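# Recover fallen memory module and seat it in server

## Task

Lift out the memory module that slipped down between two sockets of the opened server and insert it into the vacant slot, in the single orientation it accepts. Success requires that every slot contains a module with both of its latches locked; letting a module fall more than a few centimetres means failure.

## Robot and tools

Robot: two UR7e-type arms, left_arm and right_arm, each ending in a parallel two-finger gripper that opens to 50 mm. Each has a wrist camera (cam_left_wrist, cam_right_wrist). Two fixed cameras, cam_high and cam_low, sit on a stand behind the arms. All images are 896x504.

Frames. Scene frame: origin on the table top, halfway between the nominal bases; +z up, +x out over the table, left_arm toward +y (image left/right does not follow arm names). Calibrated bases: left_arm at (+0.017, +0.530, 0) m, right_arm at (-0.047, -0.387, 0) m, both almost unrotated. Hand positions, orientations, velocities and targets in results are given in that arm's own base frame. Gripper axes: fingers point along +z and close along x; end_effector_position is the point between the pads, with fingertips 17.5 mm further out. A camera block sticks about 10 cm out toward the gripper's -y and turns with it. Reported poses may be a few cm off.

execute_actions(actions, cameras). actions is a list of actions; each action is a list of up to 15 rows, one row per 1/30 s step, and a short action repeats its final row to fill 15 steps. Every row is one flat list of 18 numbers in [-1, 1] covering both arms: left dx, dy, dz, rx, ry, rz, gripper position, force_limit, speed, then the same nine for the right. The six pose numbers are an offset, along that arm's base axes, from the Hand target held when the action began; each row counts from that same start, not from the row before, and a new action starts from the new Hand target, so sending the same offset again moves further. Scale: 1.0 = 0.6 m or 180 degrees; rx, ry, rz form one rotation vector, turning about the Hand target position. Six zeros re-command the current Hand target. The gripper numbers are absolute settings, not offsets: position +1 fully open (50 mm), about -0.65 pads touching, -1 close until something stops them (use this to grip). force_limit: -1 about 20 N per pad, 0 about 102 N, +1 about 185 N. speed: -1 20 mm/s, 0 85 mm/s, +1 150 mm/s. Both start at +1. Always resend the gripper numbers you want kept; a 0 is a real command. An empty actions list returns state plus all cameras.

move(target, speed, blend, stop_force, zero, blocking, cameras). target: one 18-number row, or a list of up to 15 rows, same layout and scale as above; every row is an offset from the Hand targets at the move's start, not from the previous row. The gripper moves in a straight line, at most 10 s total. speed: top path speed in m/s, 0.002 to 3.6, default 0.25 (turning up to twice that in rad/s); one value or one per row. blend: corner rounding in m for lists; 0 stops at each row. stop_force: 3 to 120 N, one value for both arms; an arm's path ends when its wrist sensor feels that much push against its travel, then it backs off slightly. Use it slowly when approaching contact; omit it when moving away from something you press on, and do not rely on it while the gripper rotates. zero (only with stop_force): true re-zeroes first, false accumulates from the last zero. blocking=false returns after about 0.5 s while the move runs (not allowed with stop_force). The result adds a move: line with the ending (done, off_target, moving, held, fault) and limits such as paced (pose clipped) or held (steps withheld). done means within 3 mm and 2 degrees; it does not prove no contact.

wait(seconds 0 to 10): holds last commands. stop(): brakes a running move; fingers keep going. zoom_image(camera, region=[x0, y0, x1, y1] pixels, at most 504 wide and 504 high) on the newest image of cam_high, cam_low, cam_left_wrist or cam_right_wrist. zero_wrist_force(arm: left_arm or right_arm). read_manual(section "licences") gives licence text only. finished_scene(scene: current scene number) ends the scene irreversibly; the module must stay seated without the robot.

Results: end_effector_position (m), end_effector_quat_wxyz, velocities (omitted when Joint velocities read within noise), Hand target (last commanded pose after clipping; next offsets count from it; the gripper often rests slightly short, so resend or add the missing distance), Tool commands, Joint positions, Joint torques (include arm weight, positive toward larger joint angle), Wrist force and Wrist torque in gripper x y z plus a line with the peak since last shown. object_status: 0 moving, 1 blocked while opening, 2 blocked while closing (a grip), 3 reached position or pads met (usually nothing held). Opening in mm is about (250 - position_measured) x 0.202. A changed position number (by at least 0.01) is needed for new force_limit or speed to apply. A grip at force_limit -1 keeps reading 2 even if the part slips out.

Limits and cautions. Orientation commands are clipped to 32 degrees from the measured one per step. An arm faults and halts for 10 s if outside force reaches about 150 N (plus or minus 25) or joint contact torque hits 141 N m (shoulder, elbow) or 26.3 N m (wrists); wrists push only about 11.4 N m. Arms are stiff: aiming even slightly beyond a firm contact can fault, and faster touches hit harder. Pushes persist until you command the target back. A clearance check holds commands that bring the arms too close; never close a gripper on the other arm's fingers, and avoid arm-to-arm contact. Keep paths away from an arm's own base. Motors heat when holding loads, stretched, or pushing: MOTOR HOT appears at 70 °C, and at 85 °C the arm brakes for 30 to 60 s. Do not drop the module more than a few cm, do not release parts while they move, do not slam fixed things, and let nothing leave the table. Loose items may be nudged by outside pushes. Motion lags commands by roughly 0.09 to 0.22 s and can overshoot when fast.

Each tool is called after "Call:" as name(argument=value, ...), one argument or row to a line, values as JSON.

## Session

Call:
execute_actions(
  actions=[],
)

Scene clock: 0.00 s.
left_arm: end_effector_position=(+0.6140, -0.4928, +0.3826) position_measured=3 object_status=3 end_effector_quat_wxyz=(+0.708, -0.312, +0.572, -0.272) | right_arm: end_effector_position=(+0.4084, +0.2389, +0.3650) position_measured=3 object_status=3 end_effector_quat_wxyz=(-0.563, +0.650, -0.444, +0.252)
Joint positions: left_arm=[-1.182 -0.697 1.166 -4.154 -0.296 -1.913] | right_arm=[4.293 -1.138 -2.589 0.294 0.988 -2.8]
Joint velocities: within noise
Joint torques (N m): no reading
Wrist force (N): no reading
Wrist torque (N m): no reading
Wrist force, peak (N): no reading
Hand target: left_arm +0.6140, -0.4928, +0.3826; +0.708, -0.312, +0.572, -0.272 | right_arm +0.4084, +0.2389, +0.3650; -0.563, +0.650, -0.444, +0.252
Tool commands: left_gripper/position=+1.0 left_gripper/force_limit=+1.0 left_gripper/speed=+1.0 right_gripper/position=+1.0 right_gripper/force_limit=+1.0 right_gripper/speed=+1.0

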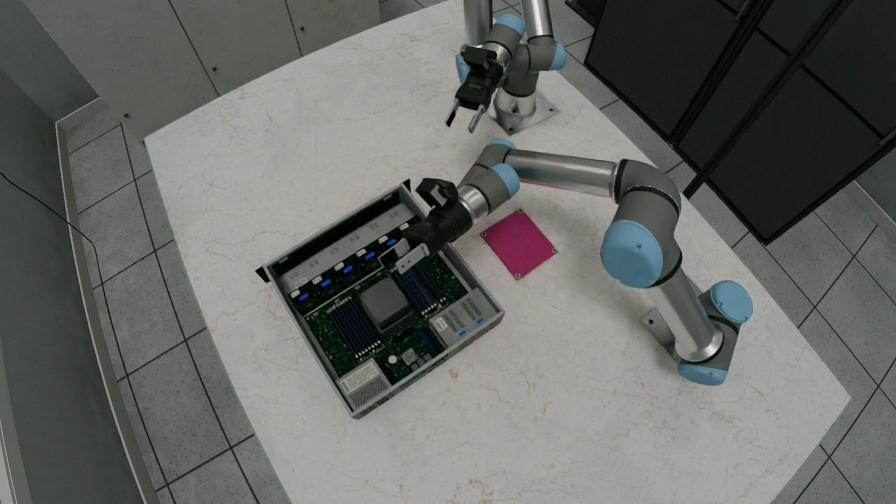

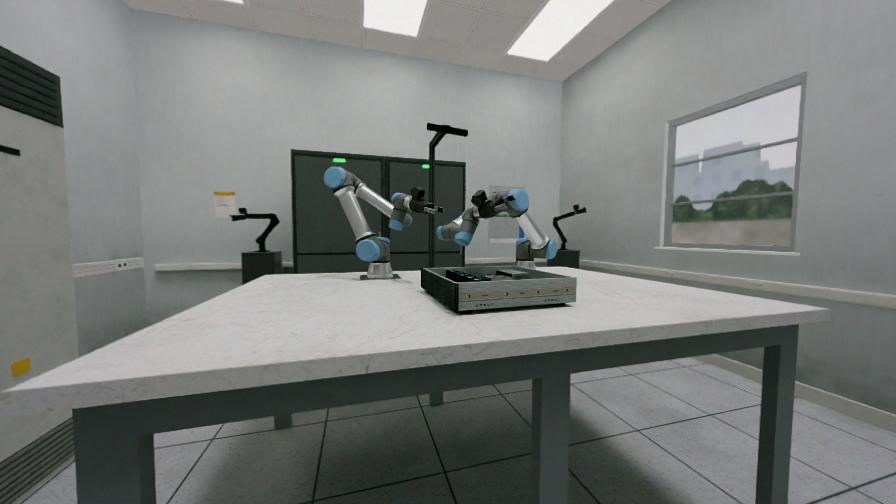

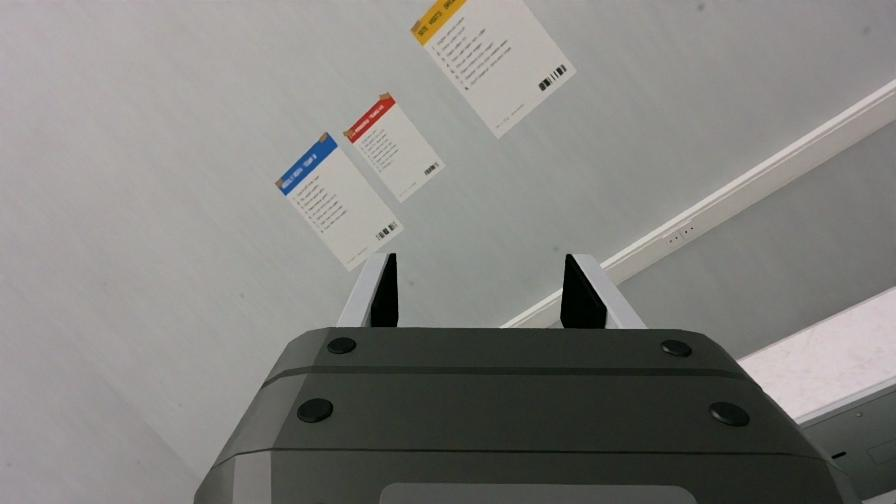

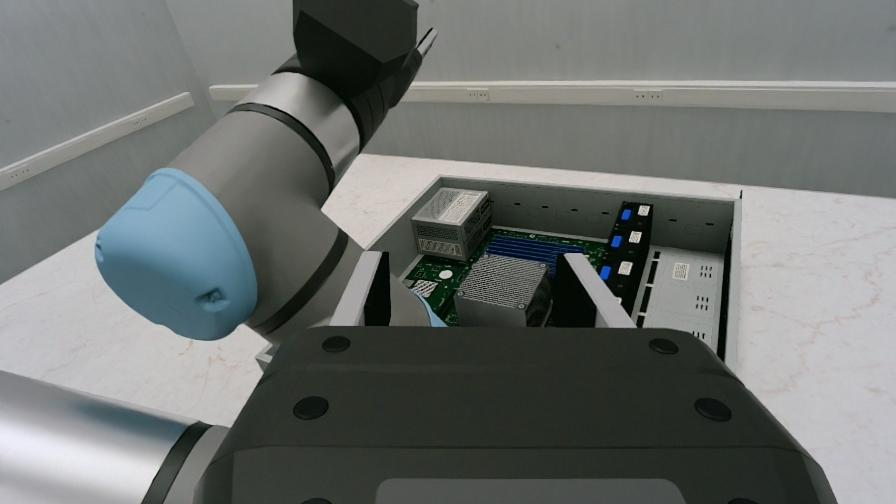

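Call:
zoom_image(
  camera="cam_high",
  region=[250, 170, 520, 430],
)

Call:
zoom_image(
  camera="cam_right_wrist",
  region=[390, 170, 750, 350],
)

Scaled by 1.867 from the camera's 896x504 image, which has a finer 1280x720 frame.

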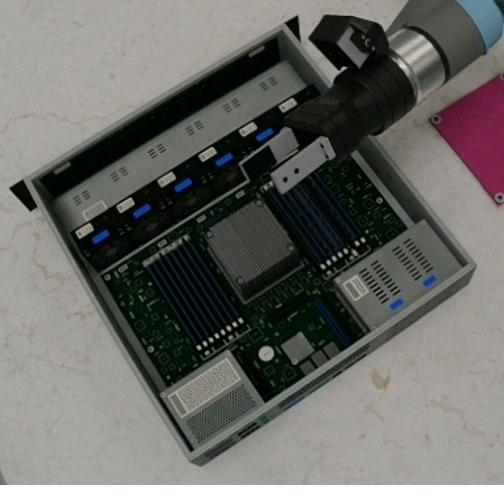

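Scaled by 1.400 from the camera's 896x504 image, which has a finer 1280x720 frame.

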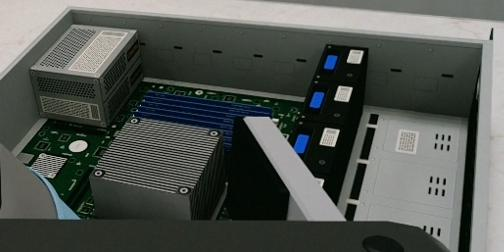

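Call:
move(
  target=[-0.15,0.1,-0.1,0.203,0.528,-0.233,1,1,1,-0.25,-0.1,0.1,0,0,0,1,1,1],
  cameras=["all"],
)

Scene clock: 18.97 s.
left_arm: end_effector_position=(+0.5240, -0.4328, +0.3226) position_measured=3 object_status=3 end_effector_quat_wxyz=(+0.001, +0.000, +1.000, +0.000) | right_arm: end_effector_position=(+0.2600, +0.1786, +0.4251) position_measured=3 object_status=3 end_effector_quat_wxyz=(-0.573, +0.740, -0.346, +0.070)
Joint positions: left_arm=[-0.888 -1.146 1.064 -1.491 -1.569 -2.458] | right_arm=[4.519 -0.293 -2.502 -0.71 1.227 -2.698]
Joint torques (N m): left_arm=[10.07 -32.63 -32.19 -1.85 -2.06 2.73] | right_arm=[-10.13 -25.81 16.05 5.31 1.61 -2.51]
Wrist force (N): left_arm=[0.4 0.8 0.4] | right_arm=[0.0 -0.4 0.2]
Wrist torque (N m): left_arm=[0.07 -0.45 -0.33] | right_arm=[-0.04 -0.01 0.12]
Wrist force, peak (N): left_arm=[0.9 0.6 -0.7] | right_arm=[-0.3 -0.7 -0.6]
Hand target: left_arm +0.5240, -0.4328, +0.3226; +0.001, +0.000, +1.000, +0.000 | right_arm +0.2584, +0.1789, +0.4250; -0.563, +0.650, -0.444, +0.252
Off the commanded pose: left_arm 0.000 m, 0 deg | right_arm 0.002 m, 26 deg.
move: off_target (right_arm)
camera_calibration:
cam_left_wrist: T_world_to_cam=[[-0.999795, 0.0049017, -0.0196216, 0.541077], [-0.00203701, 0.940846, 0.338828, 0.314688], [0.0201217, 0.338799, -0.940644, 0.566083], [0, 0, 0, 1]] pos_world=[0.530216, -0.490514, 0.436474]
cam_right_wrist: T_world_to_cam=[[0.753556, -0.598921, -0.271012, 0.0292286], [-0.569879, -0.389642, -0.723476, 0.537976], [0.327707, 0.699624, -0.634929, 0.189311], [0, 0, 0, 1]] pos_world=[0.222517, 0.0946774, 0.517333]

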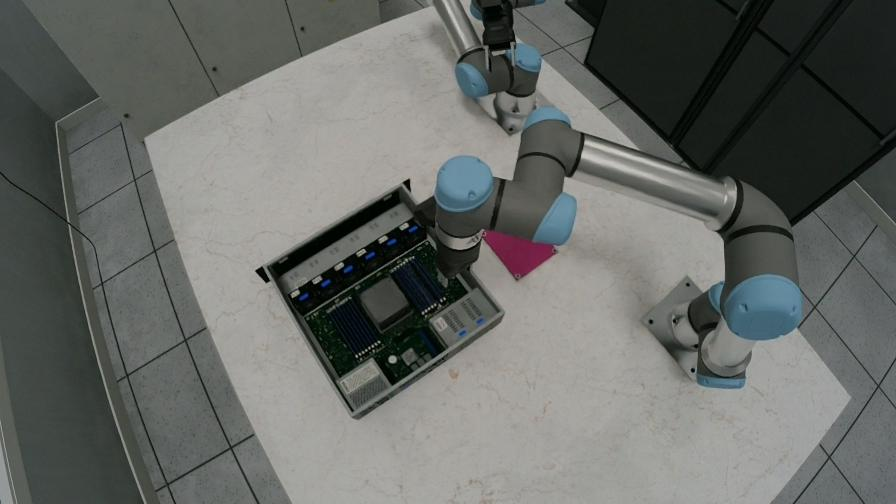

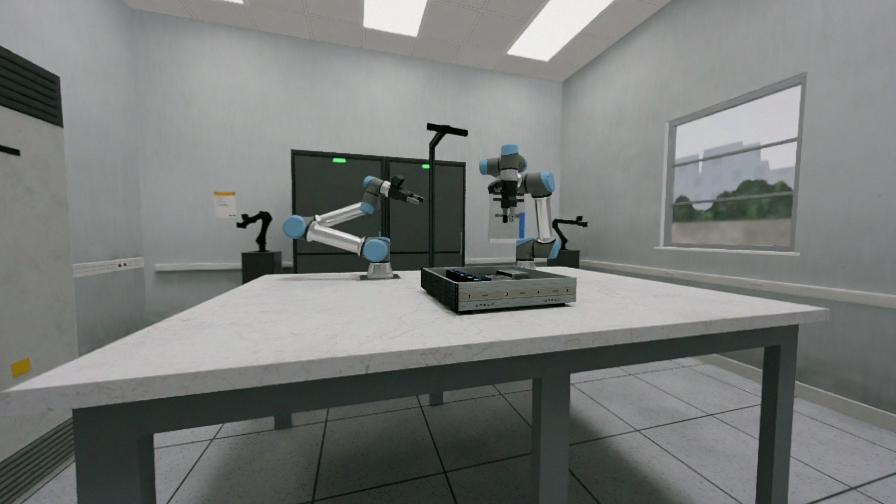

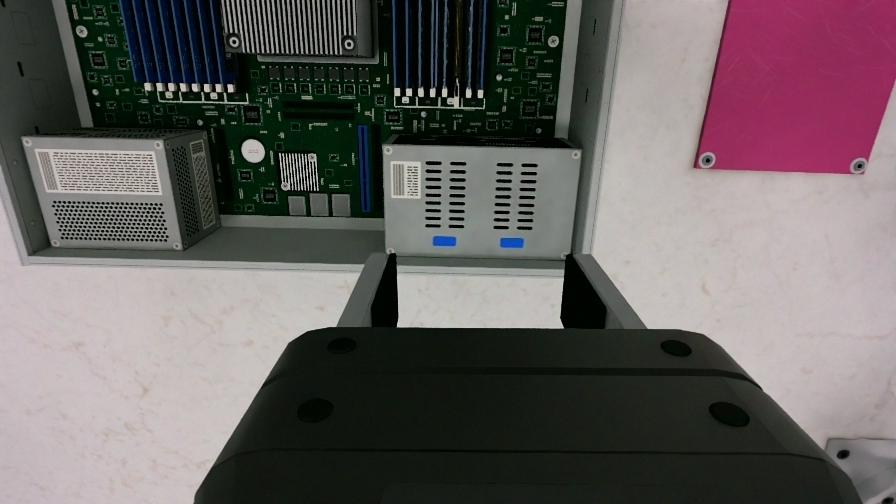

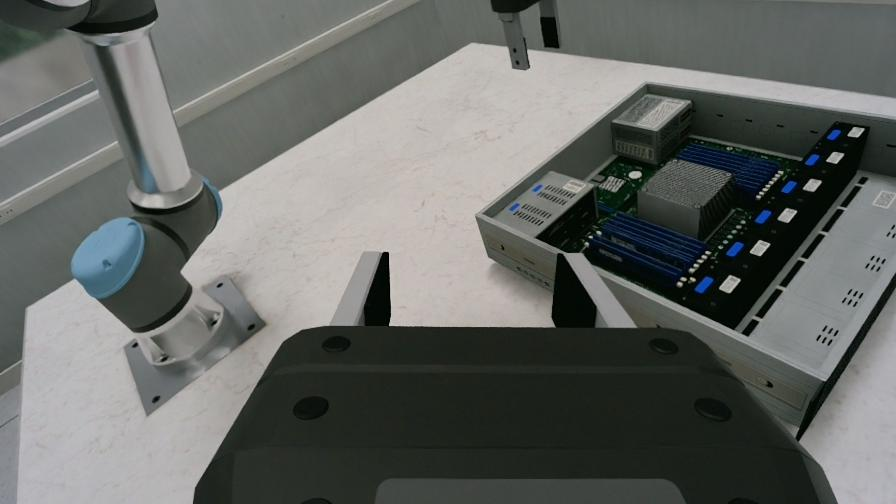

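Call:
move(
  target=[0.05,-0.22,0,0,0,0,1,1,1,-0.1,-0.05,0,0,0,0,1,1,1],
  cameras=["cam_left_wrist"],
)

Call:
zoom_image(
  camera="cam_left_wrist",
  region=[300, 60, 600, 320],
)

Scene clock: 23.60 s.
left_arm: end_effector_position=(+0.5540, -0.5648, +0.3226) position_measured=3 object_status=3 end_effector_quat_wxyz=(+0.001, +0.000, +1.000, +0.000) | right_arm: end_effector_position=(+0.1997, +0.1479, +0.4250) position_measured=3 object_status=3 end_effector_quat_wxyz=(-0.610, +0.739, -0.284, +0.015) end_effector_velocity=(+0.000, +0.000, +0.001) end_effector_angular_velocity=(+0.002, -0.003, +0.000)
Joint positions: left_arm=[-0.965 -0.759 0.43 -1.244 -1.569 -2.535] | right_arm=[4.048 -0.302 -2.566 -0.54 1.833 -2.871]
Joint velocities: left_arm=[within noise] | right_arm=[-0.002 -0.001 -0.001 0.005 0.002 -0.001]
Joint torques (N m): left_arm=[-8.15 -45.38 -30.01 -1.86 -2 -2.61] | right_arm=[-11.61 -25.01 16.2 4.76 2.35 -2.01]
Wrist force (N): left_arm=[0.3 0.4 -0.1] | right_arm=[0.0 -0.5 0.5]
Wrist torque (N m): left_arm=[0.00 -0.41 -0.19] | right_arm=[-0.08 -0.06 0.13]
Wrist force, peak (N): left_arm=[0.0 2.2 0.3] | right_arm=[0.1 -0.3 0.8]
Hand target: left_arm +0.5540, -0.5648, +0.3226; +0.001, +0.000, +1.000, +0.000 | right_arm +0.1984, +0.1489, +0.4250; -0.568, +0.660, -0.433, +0.233
Off the commanded pose: left_arm 0.000 m, 0 deg | right_arm 0.002 m, 35 deg; orientation clipped.
move: off_target (right_arm); limits=paced
camera_calibration:
cam_left_wrist: T_world_to_cam=[[-0.999795, 0.0049017, -0.0196216, 0.571617], [-0.00203701, 0.940846, 0.338828, 0.438941], [0.0201217, 0.338799, -0.940644, 0.610203], [0, 0, 0, 1]] pos_world=[0.560116, -0.622514, 0.436474]
Images, in order (width x height): cam_left_wrist 896x504.

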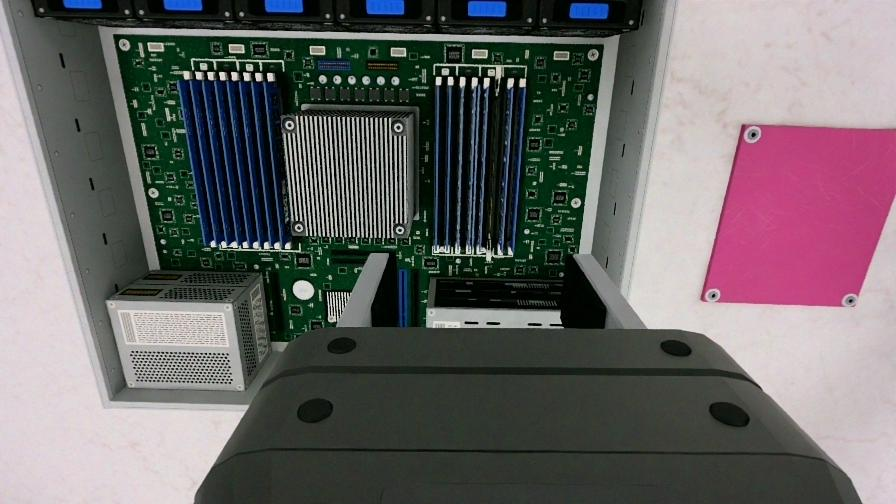

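Scaled by 1.680 from the camera's 896x504 image, which has a finer 1280x720 frame.

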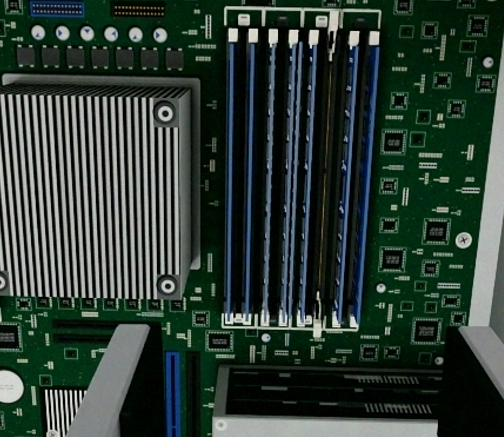

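Call:
move(
  target=[0.06,-0.04,-0.2,0,0,0,1,1,1,0,0,0,0,0,0,1,1,1],
  cameras=["cam_left_wrist"],
)

Call:
zoom_image(
  camera="cam_left_wrist",
  region=[340, 20, 600, 260],
)

Scene clock: 27.30 s.
left_arm: end_effector_position=(+0.5899, -0.5888, +0.2028) position_measured=3 object_status=3 end_effector_quat_wxyz=(+0.001, +0.000, +1.000, +0.000) | right_arm: end_effector_position=(+0.1997, +0.1479, +0.4250) position_measured=3 object_status=3 end_effector_quat_wxyz=(-0.610, +0.739, -0.284, +0.016)
Joint positions: left_arm=[-0.946 -0.675 0.59 -1.487 -1.569 -2.516] | right_arm=[4.048 -0.302 -2.566 -0.539 1.833 -2.871]
Joint torques (N m): left_arm=[9.9 -49.41 -29.78 -4.54 2 2.68] | right_arm=[-11.49 -23.02 16.15 4.78 2.23 -2.25]
Wrist force (N): left_arm=[0.3 0.3 0.1] | right_arm=[-0.1 -0.2 0.0]
Wrist torque (N m): left_arm=[-0.01 -0.41 -0.33] | right_arm=[-0.03 -0.06 0.12]
Wrist force, peak (N): left_arm=[0.3 0.1 2.1] | right_arm=[-0.2 -0.7 0.4]
Hand target: left_arm +0.5900, -0.5888, +0.2026; +0.001, +0.000, +1.000, +0.000 | right_arm +0.1997, +0.1479, +0.4250; -0.610, +0.739, -0.284, +0.016 (not the last commanded pose)
Off the commanded pose: left_arm 0.000 m, 0 deg | right_arm 0.002 m, 32 deg.
move: off_target (right_arm)
camera_calibration:
cam_left_wrist: T_world_to_cam=[[-0.999795, 0.0049022, -0.0196211, 0.605377], [-0.00203827, 0.940814, 0.338917, 0.502044], [0.0201212, 0.338887, -0.940612, 0.504934], [0, 0, 0, 1]] pos_world=[0.596116, -0.646414, 0.316674]
Images, in order (width x height): cam_left_wrist 896x504.

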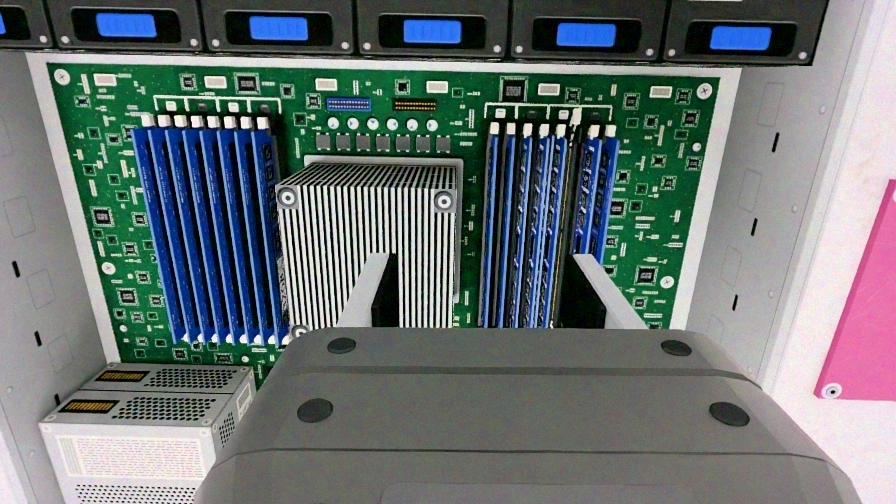

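Scaled by 1.938 from the camera's 896x504 image, which has a finer 1280x720 frame.

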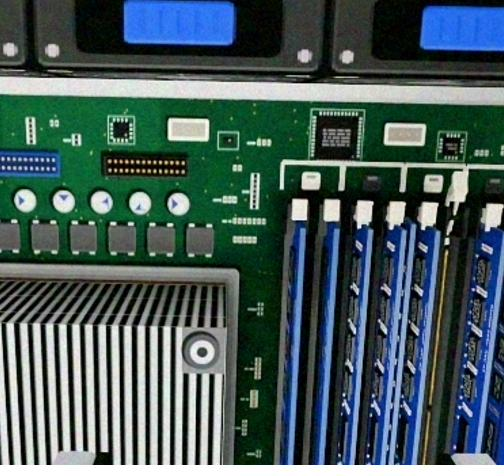

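Call:
move(
  target=[-0.083,-0.05,-0.09,0,0,0,1,1,1,0,0,0,0,0,0,1,1,1],
  cameras=["cam_left_wrist"],
)

Call:
zoom_image(
  camera="cam_left_wrist",
  region=[380, 60, 560, 240],
)

Scene clock: 33.40 s.
left_arm: end_effector_position=(+0.5403, -0.6188, +0.1487) position_measured=3 object_status=3 end_effector_quat_wxyz=(+0.001, +0.000, +1.000, +0.000) | right_arm: end_effector_position=(+0.1997, +0.1479, +0.4250) position_measured=3 object_status=3 end_effector_quat_wxyz=(-0.610, +0.739, -0.284, +0.016)
Joint positions: left_arm=[-1.017 -0.719 0.808 -1.661 -1.569 -2.587] | right_arm=[4.048 -0.302 -2.566 -0.539 1.833 -2.871]
Joint torques (N m): left_arm=[-8.41 -75.59 -19.05 -4.18 2.02 -2.44] | right_arm=[-10.66 -24.56 16.6 4.86 2.46 -2.25]
Wrist force (N): left_arm=[0.1 0.4 0.2] | right_arm=[0.0 -0.7 0.1]
Wrist torque (N m): left_arm=[0.01 -0.37 -0.20] | right_arm=[-0.11 -0.07 0.13]
Wrist force, peak (N): left_arm=[1.1 0.3 1.5] | right_arm=[0.3 -0.7 0.4]
Hand target: left_arm +0.5402, -0.6188, +0.1486; +0.001, +0.000, +1.000, +0.000 | right_arm +0.1997, +0.1479, +0.4250; -0.610, +0.739, -0.284, +0.016
Off the commanded pose: left_arm 0.000 m, 0 deg | right_arm 0.000 m, 0 deg.
move: done
camera_calibration:
cam_left_wrist: T_world_to_cam=[[-0.999798, 0.0049627, -0.0194922, 0.554781], [-0.00193767, 0.940814, 0.338918, 0.548447], [0.0200205, 0.338887, -0.940614, 0.465269], [0, 0, 0, 1]] pos_world=[0.546416, -0.676413, 0.262574]
Images, in order (width x height): cam_left_wrist 896x504.

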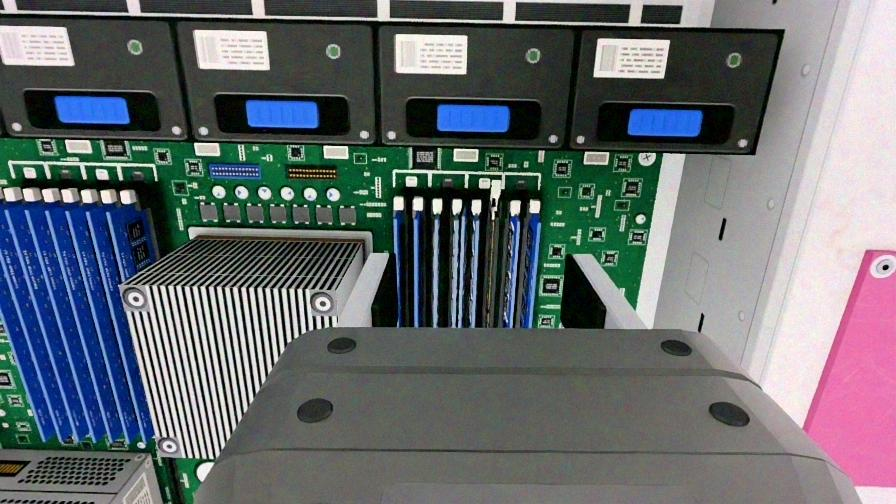

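Scaled by 2.800 from the camera's 896x504 image, which has a finer 1280x720 frame.

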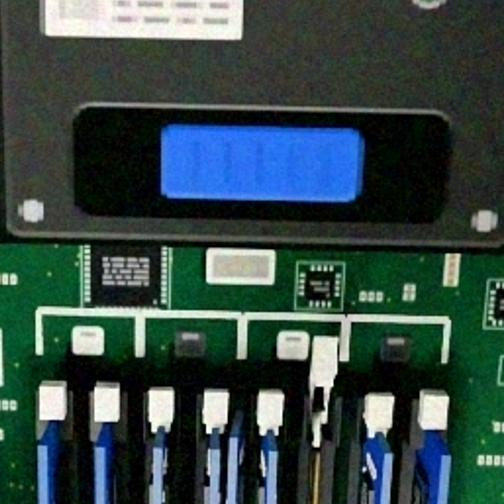

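Call:
move(
  target=[0,0.13,0.05,0,0,0,1,1,1,0,0,0,0,0,0,1,1,1],
  cameras=["cam_left_wrist"],
)

Call:
zoom_image(
  camera="cam_left_wrist",
  region=[360, 60, 600, 240],
)

Call:
zoom_image(
  camera="cam_left_wrist",
  region=[400, 140, 560, 300],
)

Scene clock: 38.53 s.
left_arm: end_effector_position=(+0.5402, -0.5410, +0.1786) position_measured=3 object_status=3 end_effector_quat_wxyz=(+0.001, +0.000, +1.000, +0.000) end_effector_velocity=(+0.000, +0.001, +0.000) end_effector_angular_velocity=(+0.000, +0.001, +0.000) | right_arm: end_effector_position=(+0.1997, +0.1479, +0.4250) position_measured=3 object_status=3 end_effector_quat_wxyz=(-0.610, +0.739, -0.284, +0.016)
Joint positions: left_arm=[-0.962 -0.899 1.046 -1.72 -1.569 -2.532] | right_arm=[4.048 -0.302 -2.566 -0.539 1.833 -2.871]
Joint velocities: left_arm=[0.001 -0.003 0.005 -0.002 -0.001 0.001] | right_arm=[within noise]
Joint torques (N m): left_arm=[9.94 -70.97 -19.07 -4.46 2.05 2.74] | right_arm=[-11.28 -24.83 15.83 4.76 2.39 -2.34]
Wrist force (N): left_arm=[0.4 0.5 0.2] | right_arm=[-0.1 -0.3 0.1]
Wrist torque (N m): left_arm=[0.02 -0.41 -0.33] | right_arm=[-0.05 -0.06 0.12]
Wrist force, peak (N): left_arm=[0.5 2.2 -0.2] | right_arm=[0.0 -0.7 -0.1]
Hand target: left_arm +0.5402, -0.5408, +0.1786; +0.001, +0.000, +1.000, +0.000 | right_arm +0.1997, +0.1479, +0.4250; -0.610, +0.739, -0.284, +0.016
Off the commanded pose: left_arm 0.000 m, 0 deg | right_arm 0.000 m, 0 deg.
move: done
camera_calibration:
cam_left_wrist: T_world_to_cam=[[-0.999798, 0.0049627, -0.0194922, 0.554975], [-0.00193767, 0.940814, 0.338918, 0.465152], [0.0200205, 0.338887, -0.940614, 0.466934], [0, 0, 0, 1]] pos_world=[0.546416, -0.598613, 0.292374]
Images, in order (width x height): cam_left_wrist 896x504.

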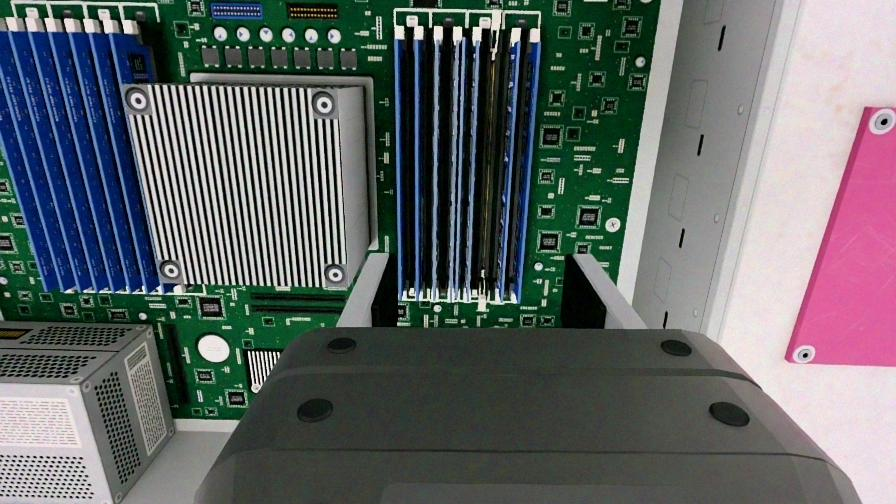

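Scaled by 2.100 from the camera's 896x504 image, which has a finer 1280x720 frame.

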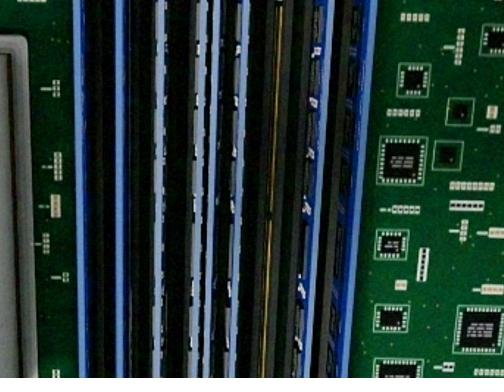

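Scaled by 3.150 from the camera's 896x504 image, which has a finer 1280x720 frame.

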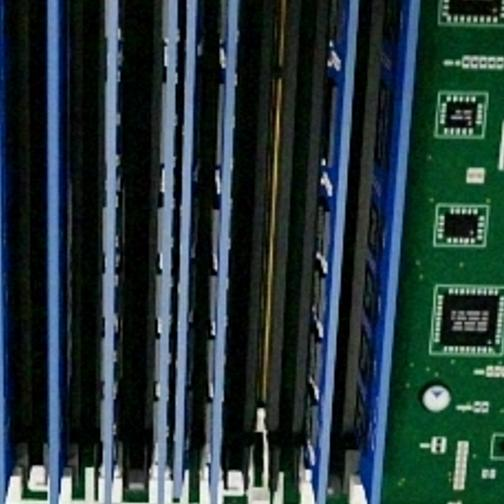

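Call:
wait(
  seconds=0.1,
  cameras=["cam_right_wrist"],
)

Scene clock: 43.83 s.
left_arm: end_effector_position=(+0.5402, -0.5408, +0.1786) position_measured=3 object_status=3 end_effector_quat_wxyz=(+0.001, +0.000, +1.000, +0.000) | right_arm: end_effector_position=(+0.1997, +0.1479, +0.4250) position_measured=3 object_status=3 end_effector_quat_wxyz=(-0.610, +0.739, -0.284, +0.016)
Joint positions: left_arm=[-0.962 -0.899 1.046 -1.72 -1.569 -2.532] | right_arm=[4.048 -0.302 -2.566 -0.539 1.833 -2.871]
Joint torques (N m): left_arm=[9.84 -70.15 -19.1 -4.39 2.09 2.7] | right_arm=[-10.08 -23.61 16.32 4.72 2.34 -2.43]
Wrist force (N): left_arm=[0.5 0.4 0.3] | right_arm=[-0.2 -0.3 0.0]
Wrist torque (N m): left_arm=[0.00 -0.44 -0.32] | right_arm=[-0.07 -0.03 0.12]
Wrist force, peak (N): left_arm=[0.8 0.7 0.6] | right_arm=[-0.1 -0.4 0.6]
Hand target: left_arm +0.5402, -0.5408, +0.1786; +0.001, +0.000, +1.000, +0.000 | right_arm +0.1997, +0.1479, +0.4250; -0.610, +0.739, -0.284, +0.016
Tool commands: left_gripper/position=+1.0 left_gripper/force_limit=+1.0 left_gripper/speed=+1.0 right_gripper/position=+1.0 right_gripper/force_limit=+1.0 right_gripper/speed=+1.0
Off the commanded pose: left_arm 0.000 m, 0 deg | right_arm 0.000 m, 0 deg.
wait: 0.10 s; at rest from the start
camera_calibration:
cam_right_wrist: T_world_to_cam=[[0.842157, -0.446263, -0.302689, 0.0295025], [-0.493296, -0.410877, -0.766706, 0.497733], [0.217784, 0.795003, -0.566163, 0.20916], [0, 0, 0, 1]] pos_world=[0.175132, 0.0513901, 0.508964]
Images, in order (width x height): cam_right_wrist 896x504.

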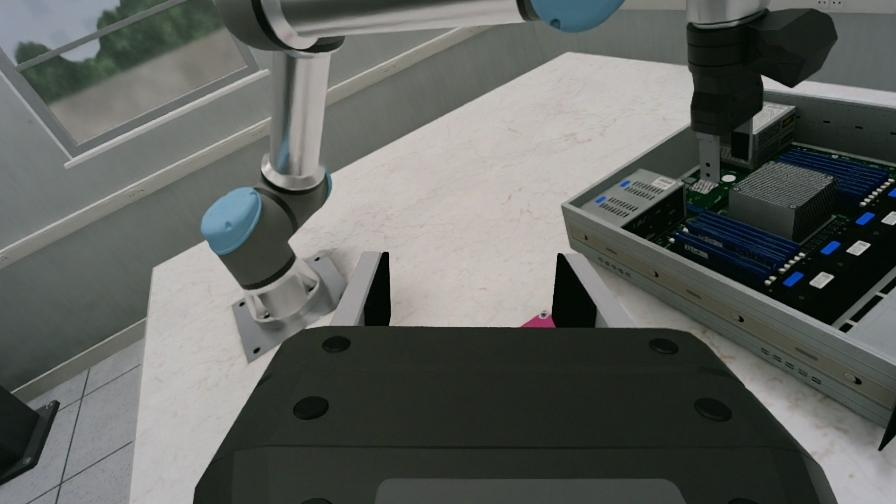

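Call:
move(
  target=[
    [0,0,0,0,0,0,1,1,1,0,-0.3,0,0,0,0,1,1,1],
    [-0.23,-0.07,0.05,0,-0.278,0,1,1,1,0,-0.3,0,0,0,0,1,1,1],
  ],
  cameras=["all"],
)

Call:
zoom_image(
  camera="cam_left_wrist",
  region=[280, 60, 620, 260],
)

Scene clock: 48.97 s.
left_arm: end_effector_position=(+0.5402, -0.5408, +0.1786) position_measured=3 object_status=3 end_effector_quat_wxyz=(+0.001, +0.000, +1.000, +0.000) | right_arm: end_effector_position=(+0.2055, -0.0125, +0.4267) position_measured=3 object_status=3 end_effector_quat_wxyz=(-0.616, +0.691, -0.355, +0.128)
Joint positions: left_arm=[-0.962 -0.899 1.046 -1.72 -1.569 -2.532] | right_arm=[4.26 0.243 -2.418 -1.18 1.349 -2.823]
Joint torques (N m): left_arm=[9.69 -70.37 -19.23 -4.48 2.11 2.75] | right_arm=[0.98 -27.2 14.6 2.66 -0.3 -0.14]
Wrist force (N): left_arm=[0.4 0.5 0.1] | right_arm=[-0.1 -0.2 0.6]
Wrist torque (N m): left_arm=[0.03 -0.41 -0.32] | right_arm=[-0.08 0.03 0.13]
Wrist force, peak (N): left_arm=[0.3 1.0 0.8] | right_arm=[6.0 -9.0 -16.6]
Hand target: left_arm +0.5402, -0.5408, +0.1786; +0.001, +0.000, +1.000, +0.000 (not the last commanded pose) | right_arm +0.2055, -0.0125, +0.4267; -0.616, +0.691, -0.355, +0.128 (not the last commanded pose)
Tool commands: left_gripper/position=+1.0 left_gripper/force_limit=+1.0 left_gripper/speed=+1.0 right_gripper/position=+1.0 right_gripper/force_limit=+1.0 right_gripper/speed=+1.0
Off the commanded pose: left_arm 0.147 m, 50 deg | right_arm 0.021 m, 16 deg.
FORCE FAULT: contact force on the right arm reached its limit, and that arm stopped. The contact can be on any part of that arm, not only on its tool. That arm's remaining commands of this call were not run. That arm is still stopped at the end of this call. That arm stays stopped for about 10 more seconds. Until then a move that you send moves the other arm only, and its call returns only when the move has ended. Once the stop has ended, the next robot result says so. If the stop ends while you think or write, that arm runs what you send next, counted from a new Hand target: where the arm stands when the stop ends. While its stop runs, that arm takes no new command, but its gripper still runs the gripper command that each later call begins with. Until it ends, the stop uses up actions while you think or wait. An arm that is not stopped still takes commands.
shoulder posture changed (right arm): the wrist came as close to joint 1's axis as it can, and the arm is now in the other of its two shoulder postures.
move: fault (right_arm), off_target (left_arm); path passed 1 of 2 targets
camera_calibration:
cam_left_wrist: T_world_to_cam=[[-0.999795, 0.0049017, -0.0196216, 0.554977], [-0.00203701, 0.940846, 0.338828, 0.465124], [0.0201217, 0.338799, -0.940644, 0.466895], [0, 0, 0, 1]] pos_world=[0.546416, -0.598514, 0.292474]
cam_right_wrist: T_world_to_cam=[[0.715102, -0.656476, -0.240142, -0.0496983], [-0.518947, -0.268415, -0.811571, 0.462181], [0.46832, 0.704977, -0.53262, 0.269402], [0, 0, 0, 1]] pos_world=[0.149221, -0.0984917, 0.506647]

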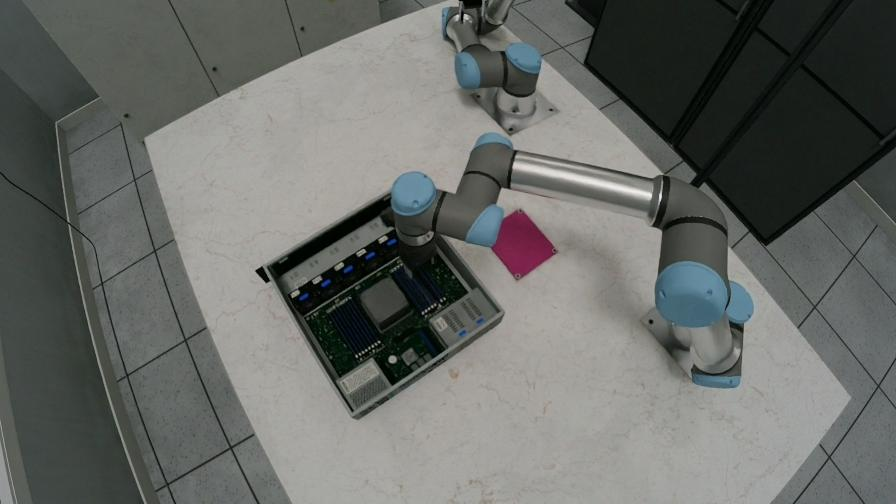

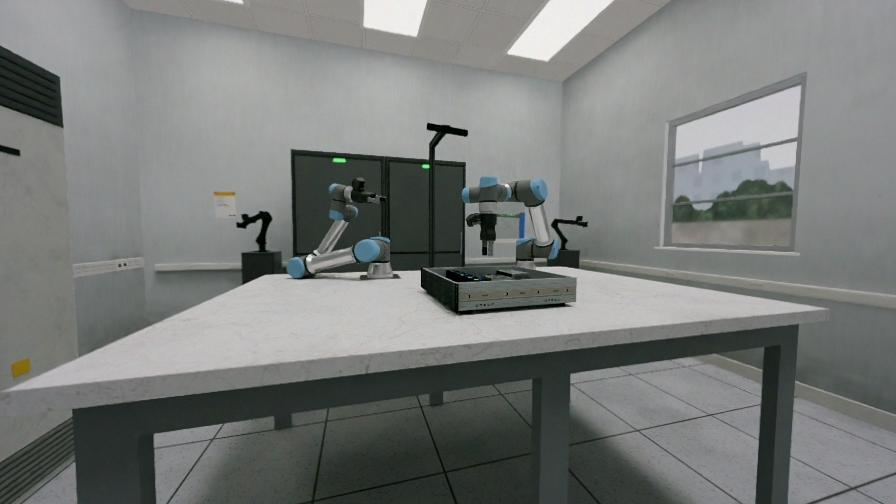

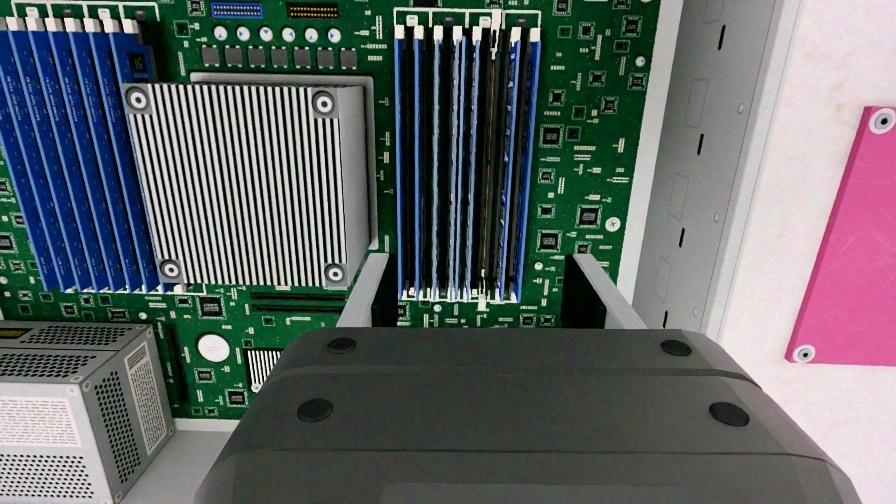

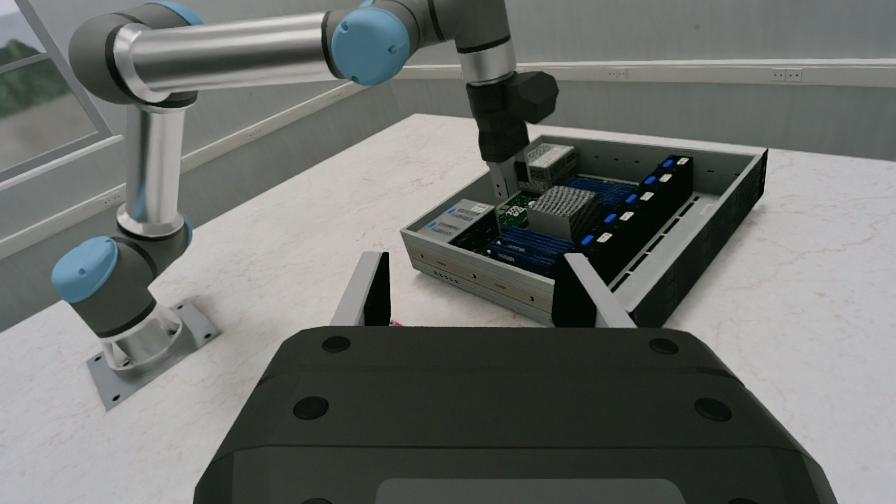

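Scaled by 1.482 from the camera's 896x504 image, which has a finer 1280x720 frame.

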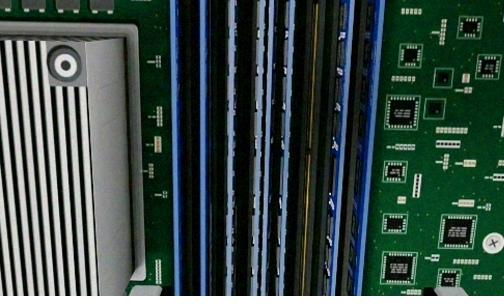

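Call:
move(
  target=[-0.23,-0.07,0.05,0,-0.278,0,1,1,1,0,0,0,0,0,0,1,1,1],
  cameras=["cam_left_wrist"],
)

Call:
zoom_image(
  camera="cam_left_wrist",
  region=[280, 60, 620, 260],
)

Scene clock: 57.00 s.
left_arm: end_effector_position=(+0.4023, -0.5828, +0.2086) position_measured=3 object_status=3 end_effector_quat_wxyz=(+0.424, +0.000, +0.906, +0.000) | right_arm: end_effector_position=(+0.2055, -0.0125, +0.4267) position_measured=3 object_status=3 end_effector_quat_wxyz=(-0.616, +0.691, -0.355, +0.128)
Joint positions: left_arm=[-1.453 -1.177 1.695 -2.23 -0.704 -2.957] | right_arm=[4.26 0.243 -2.418 -1.18 1.349 -2.823]
Joint torques (N m): left_arm=[-8.83 -28.15 -17.1 -2.04 3.78 -2.43] | right_arm=[0.78 -27.09 14.66 2.53 -0.1 0.22]
Wrist force (N): left_arm=[0.7 -0.1 -0.4] | right_arm=[-0.1 0.0 0.4]
Wrist torque (N m): left_arm=[0.02 -0.17 0.02] | right_arm=[-0.06 0.04 0.12]
Wrist force, peak (N): left_arm=[1.5 -0.6 -1.2] | right_arm=[-0.6 -0.2 0.6]
Hand target: left_arm +0.4022, -0.5828, +0.2086; +0.424, +0.000, +0.906, +0.000 | right_arm +0.2055, -0.0125, +0.4267; -0.616, +0.691, -0.355, +0.128
Tool commands: left_gripper/position=+1.0 left_gripper/force_limit=+1.0 left_gripper/speed=+1.0 right_gripper/position=+1.0 right_gripper/force_limit=+1.0 right_gripper/speed=+1.0
Off the commanded pose: left_arm 0.000 m, 0 deg.
FORCE FAULT, CONTINUED: the right arm was still stopped when this call began, by the force fault that an earlier result reported. Since the last result the stop counts as 11 of the actions that you can send in this scene. That arm ran no command of this call. That arm is still stopped at the end of this call. That arm stays stopped for about 2 more seconds. If the stop ends while you think or write, that arm runs what you send next, counted from a new Hand target: where the arm stands when the stop ends. While its stop runs, that arm takes no new command, but its gripper still runs the gripper command that each later call begins with.
move: done (left_arm), not run (right_arm; its earlier fault stop)
camera_calibration:
cam_left_wrist: T_world_to_cam=[[-0.627342, 0.00495215, -0.778728, 0.426323], [-0.260912, 0.940847, 0.216173, 0.623827], [0.733735, 0.338794, -0.588941, 0.151644], [0, 0, 0, 1]] pos_world=[0.318948, -0.640414, 0.286444]
Images, in order (width x height): cam_left_wrist 896x504.

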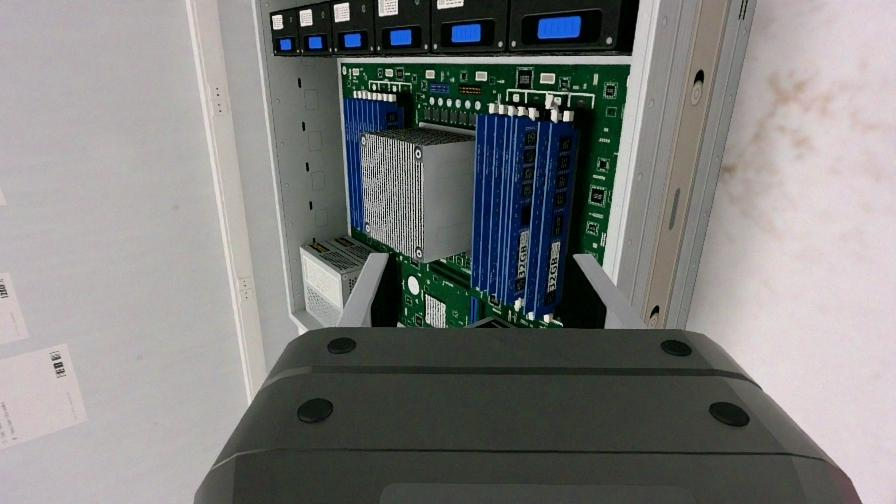

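Scaled by 1.482 from the camera's 896x504 image, which has a finer 1280x720 frame.

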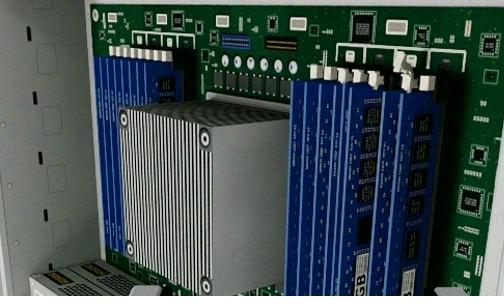

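Call:
zoom_image(
  camera="cam_left_wrist",
  region=[460, 85, 600, 215],
)

Call:
zoom_image(
  camera="cam_left_wrist",
  region=[460, 205, 600, 335],
)

Scaled by 3.600 from the camera's 896x504 image, which has a finer 1280x720 frame.

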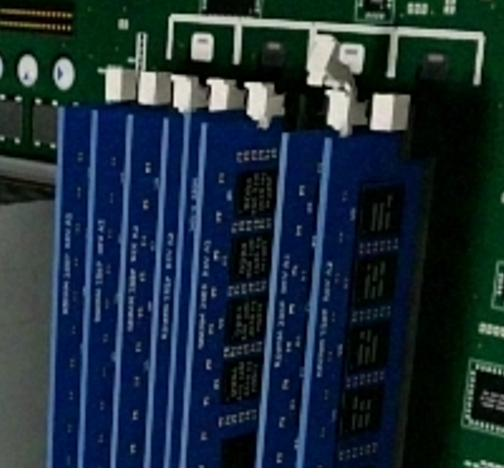

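Scaled by 3.600 from the camera's 896x504 image, which has a finer 1280x720 frame.

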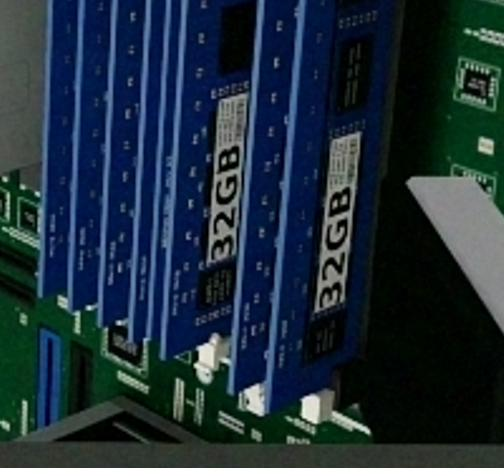

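Call:
move(
  target=[0.231,-0.04,0,0,0.278,0,1,1,1,0,0,0,0,0,0,1,1,1],
)

Call:
move(
  target=[0,-0.083,-0.135,0.139,0,0,1,1,1,0,0,0,0,0,0,1,1,1],
  cameras=["cam_left_wrist"],
)

Call:
zoom_image(
  camera="cam_left_wrist",
  region=[390, 170, 580, 330],
)

Scene clock: 70.43 s.
left_arm: end_effector_position=(+0.5408, -0.6068, +0.2086) position_measured=3 object_status=3 end_effector_quat_wxyz=(+0.001, +0.000, +1.000, +0.000) | right_arm: end_effector_position=(+0.2055, -0.0125, +0.4267) position_measured=3 object_status=3 end_effector_quat_wxyz=(-0.616, +0.691, -0.355, +0.128)
Joint positions: left_arm=[-1.008 -0.755 0.72 -1.538 -1.569 -2.578] | right_arm=[4.26 0.243 -2.418 -1.18 1.349 -2.823]
Joint torques (N m): left_arm=[10.07 -46.12 -31.37 -1.99 -2.06 2.99] | right_arm=[0.73 -26.88 14.23 2.87 -0.07 -0.03]
Wrist force (N): left_arm=[0.3 0.6 0.1] | right_arm=[-0.3 -0.2 0.5]
Wrist torque (N m): left_arm=[0.03 -0.39 -0.32] | right_arm=[-0.08 0.05 0.12]
Wrist force, peak (N): left_arm=[1.7 -0.3 -0.5] | right_arm=[-0.7 -0.4 0.5]
Hand target: left_arm +0.5408, -0.6068, +0.2086; +0.001, +0.000, +1.000, +0.000 | right_arm +0.2055, -0.0125, +0.4267; -0.616, +0.691, -0.355, +0.128
Off the commanded pose: left_arm 0.000 m, 0 deg | right_arm 0.000 m, 0 deg.
FORCE FAULT, CONTINUED: the right arm's stop, for the force fault that an earlier result reported, is over. The rest of the stop counts as 3 of the actions that you can send in this scene. The stop ended before this call began, so that arm ran this call's commands, counted from a new Hand target: where the arm stood when the stop ended.
move: done

Scene clock: 72.07 s.
left_arm: end_effector_position=(+0.5401, -0.6555, +0.1273) position_measured=3 object_status=3 end_effector_quat_wxyz=(+0.056, +0.013, +0.987, +0.147) | right_arm: end_effector_position=(+0.2055, -0.0125, +0.4267) position_measured=3 object_status=3 end_effector_quat_wxyz=(-0.616, +0.691, -0.355, +0.128)
Joint positions: left_arm=[-1.111 -0.305 0.035 -1.086 -1.338 -2.682] | right_arm=[4.26 0.243 -2.418 -1.18 1.349 -2.823]
Joint torques (N m): left_arm=[-7.89 -56.81 -29.65 -1.36 2.72 1.81] | right_arm=[1.56 -26.64 13.65 2.8 -0.11 -0.24]
Wrist force (N): left_arm=[1.0 0.1 0.2] | right_arm=[-0.4 -0.2 0.3]
Wrist torque (N m): left_arm=[0.06 -0.47 -0.19] | right_arm=[-0.07 0.07 0.12]
Wrist force, peak (N): left_arm=[-0.4 2.1 -0.3] | right_arm=[-0.6 -0.3 0.4]
Hand target: left_arm +0.5408, -0.6566, +0.1276; +0.001, +0.001, +0.976, +0.216 | right_arm +0.2055, -0.0125, +0.4267; -0.616, +0.691, -0.355, +0.128
Off the commanded pose: left_arm 0.001 m, 10 deg | right_arm 0.000 m, 0 deg.
elbow stopped short (left arm): the move would have taken joint 3 (elbow) straighter than the controller allows.
move: off_target (left_arm)
camera_calibration:
cam_left_wrist: T_world_to_cam=[[-0.991119, 0.0506625, -0.122946, 0.592805], [-0.0329823, 0.802028, 0.596375, 0.483279], [0.12882, 0.595134, -0.793234, 0.547978], [0, 0, 0, 1]] pos_world=[0.53289, -0.743757, 0.219343]
Images, in order (width x height): cam_left_wrist 896x504.

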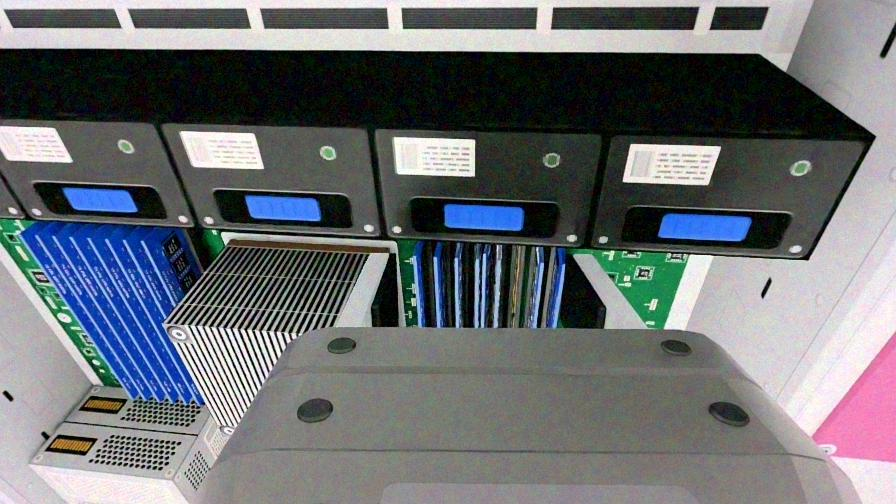

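Scaled by 2.653 from the camera's 896x504 image, which has a finer 1280x720 frame.

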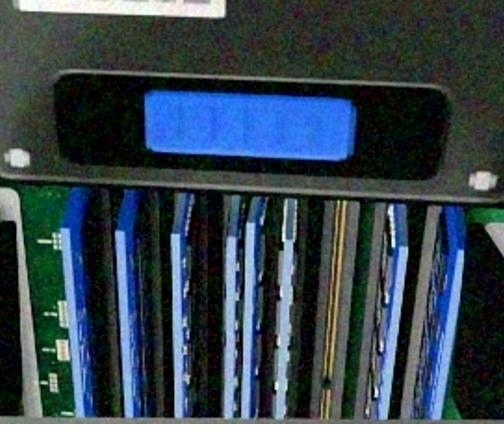

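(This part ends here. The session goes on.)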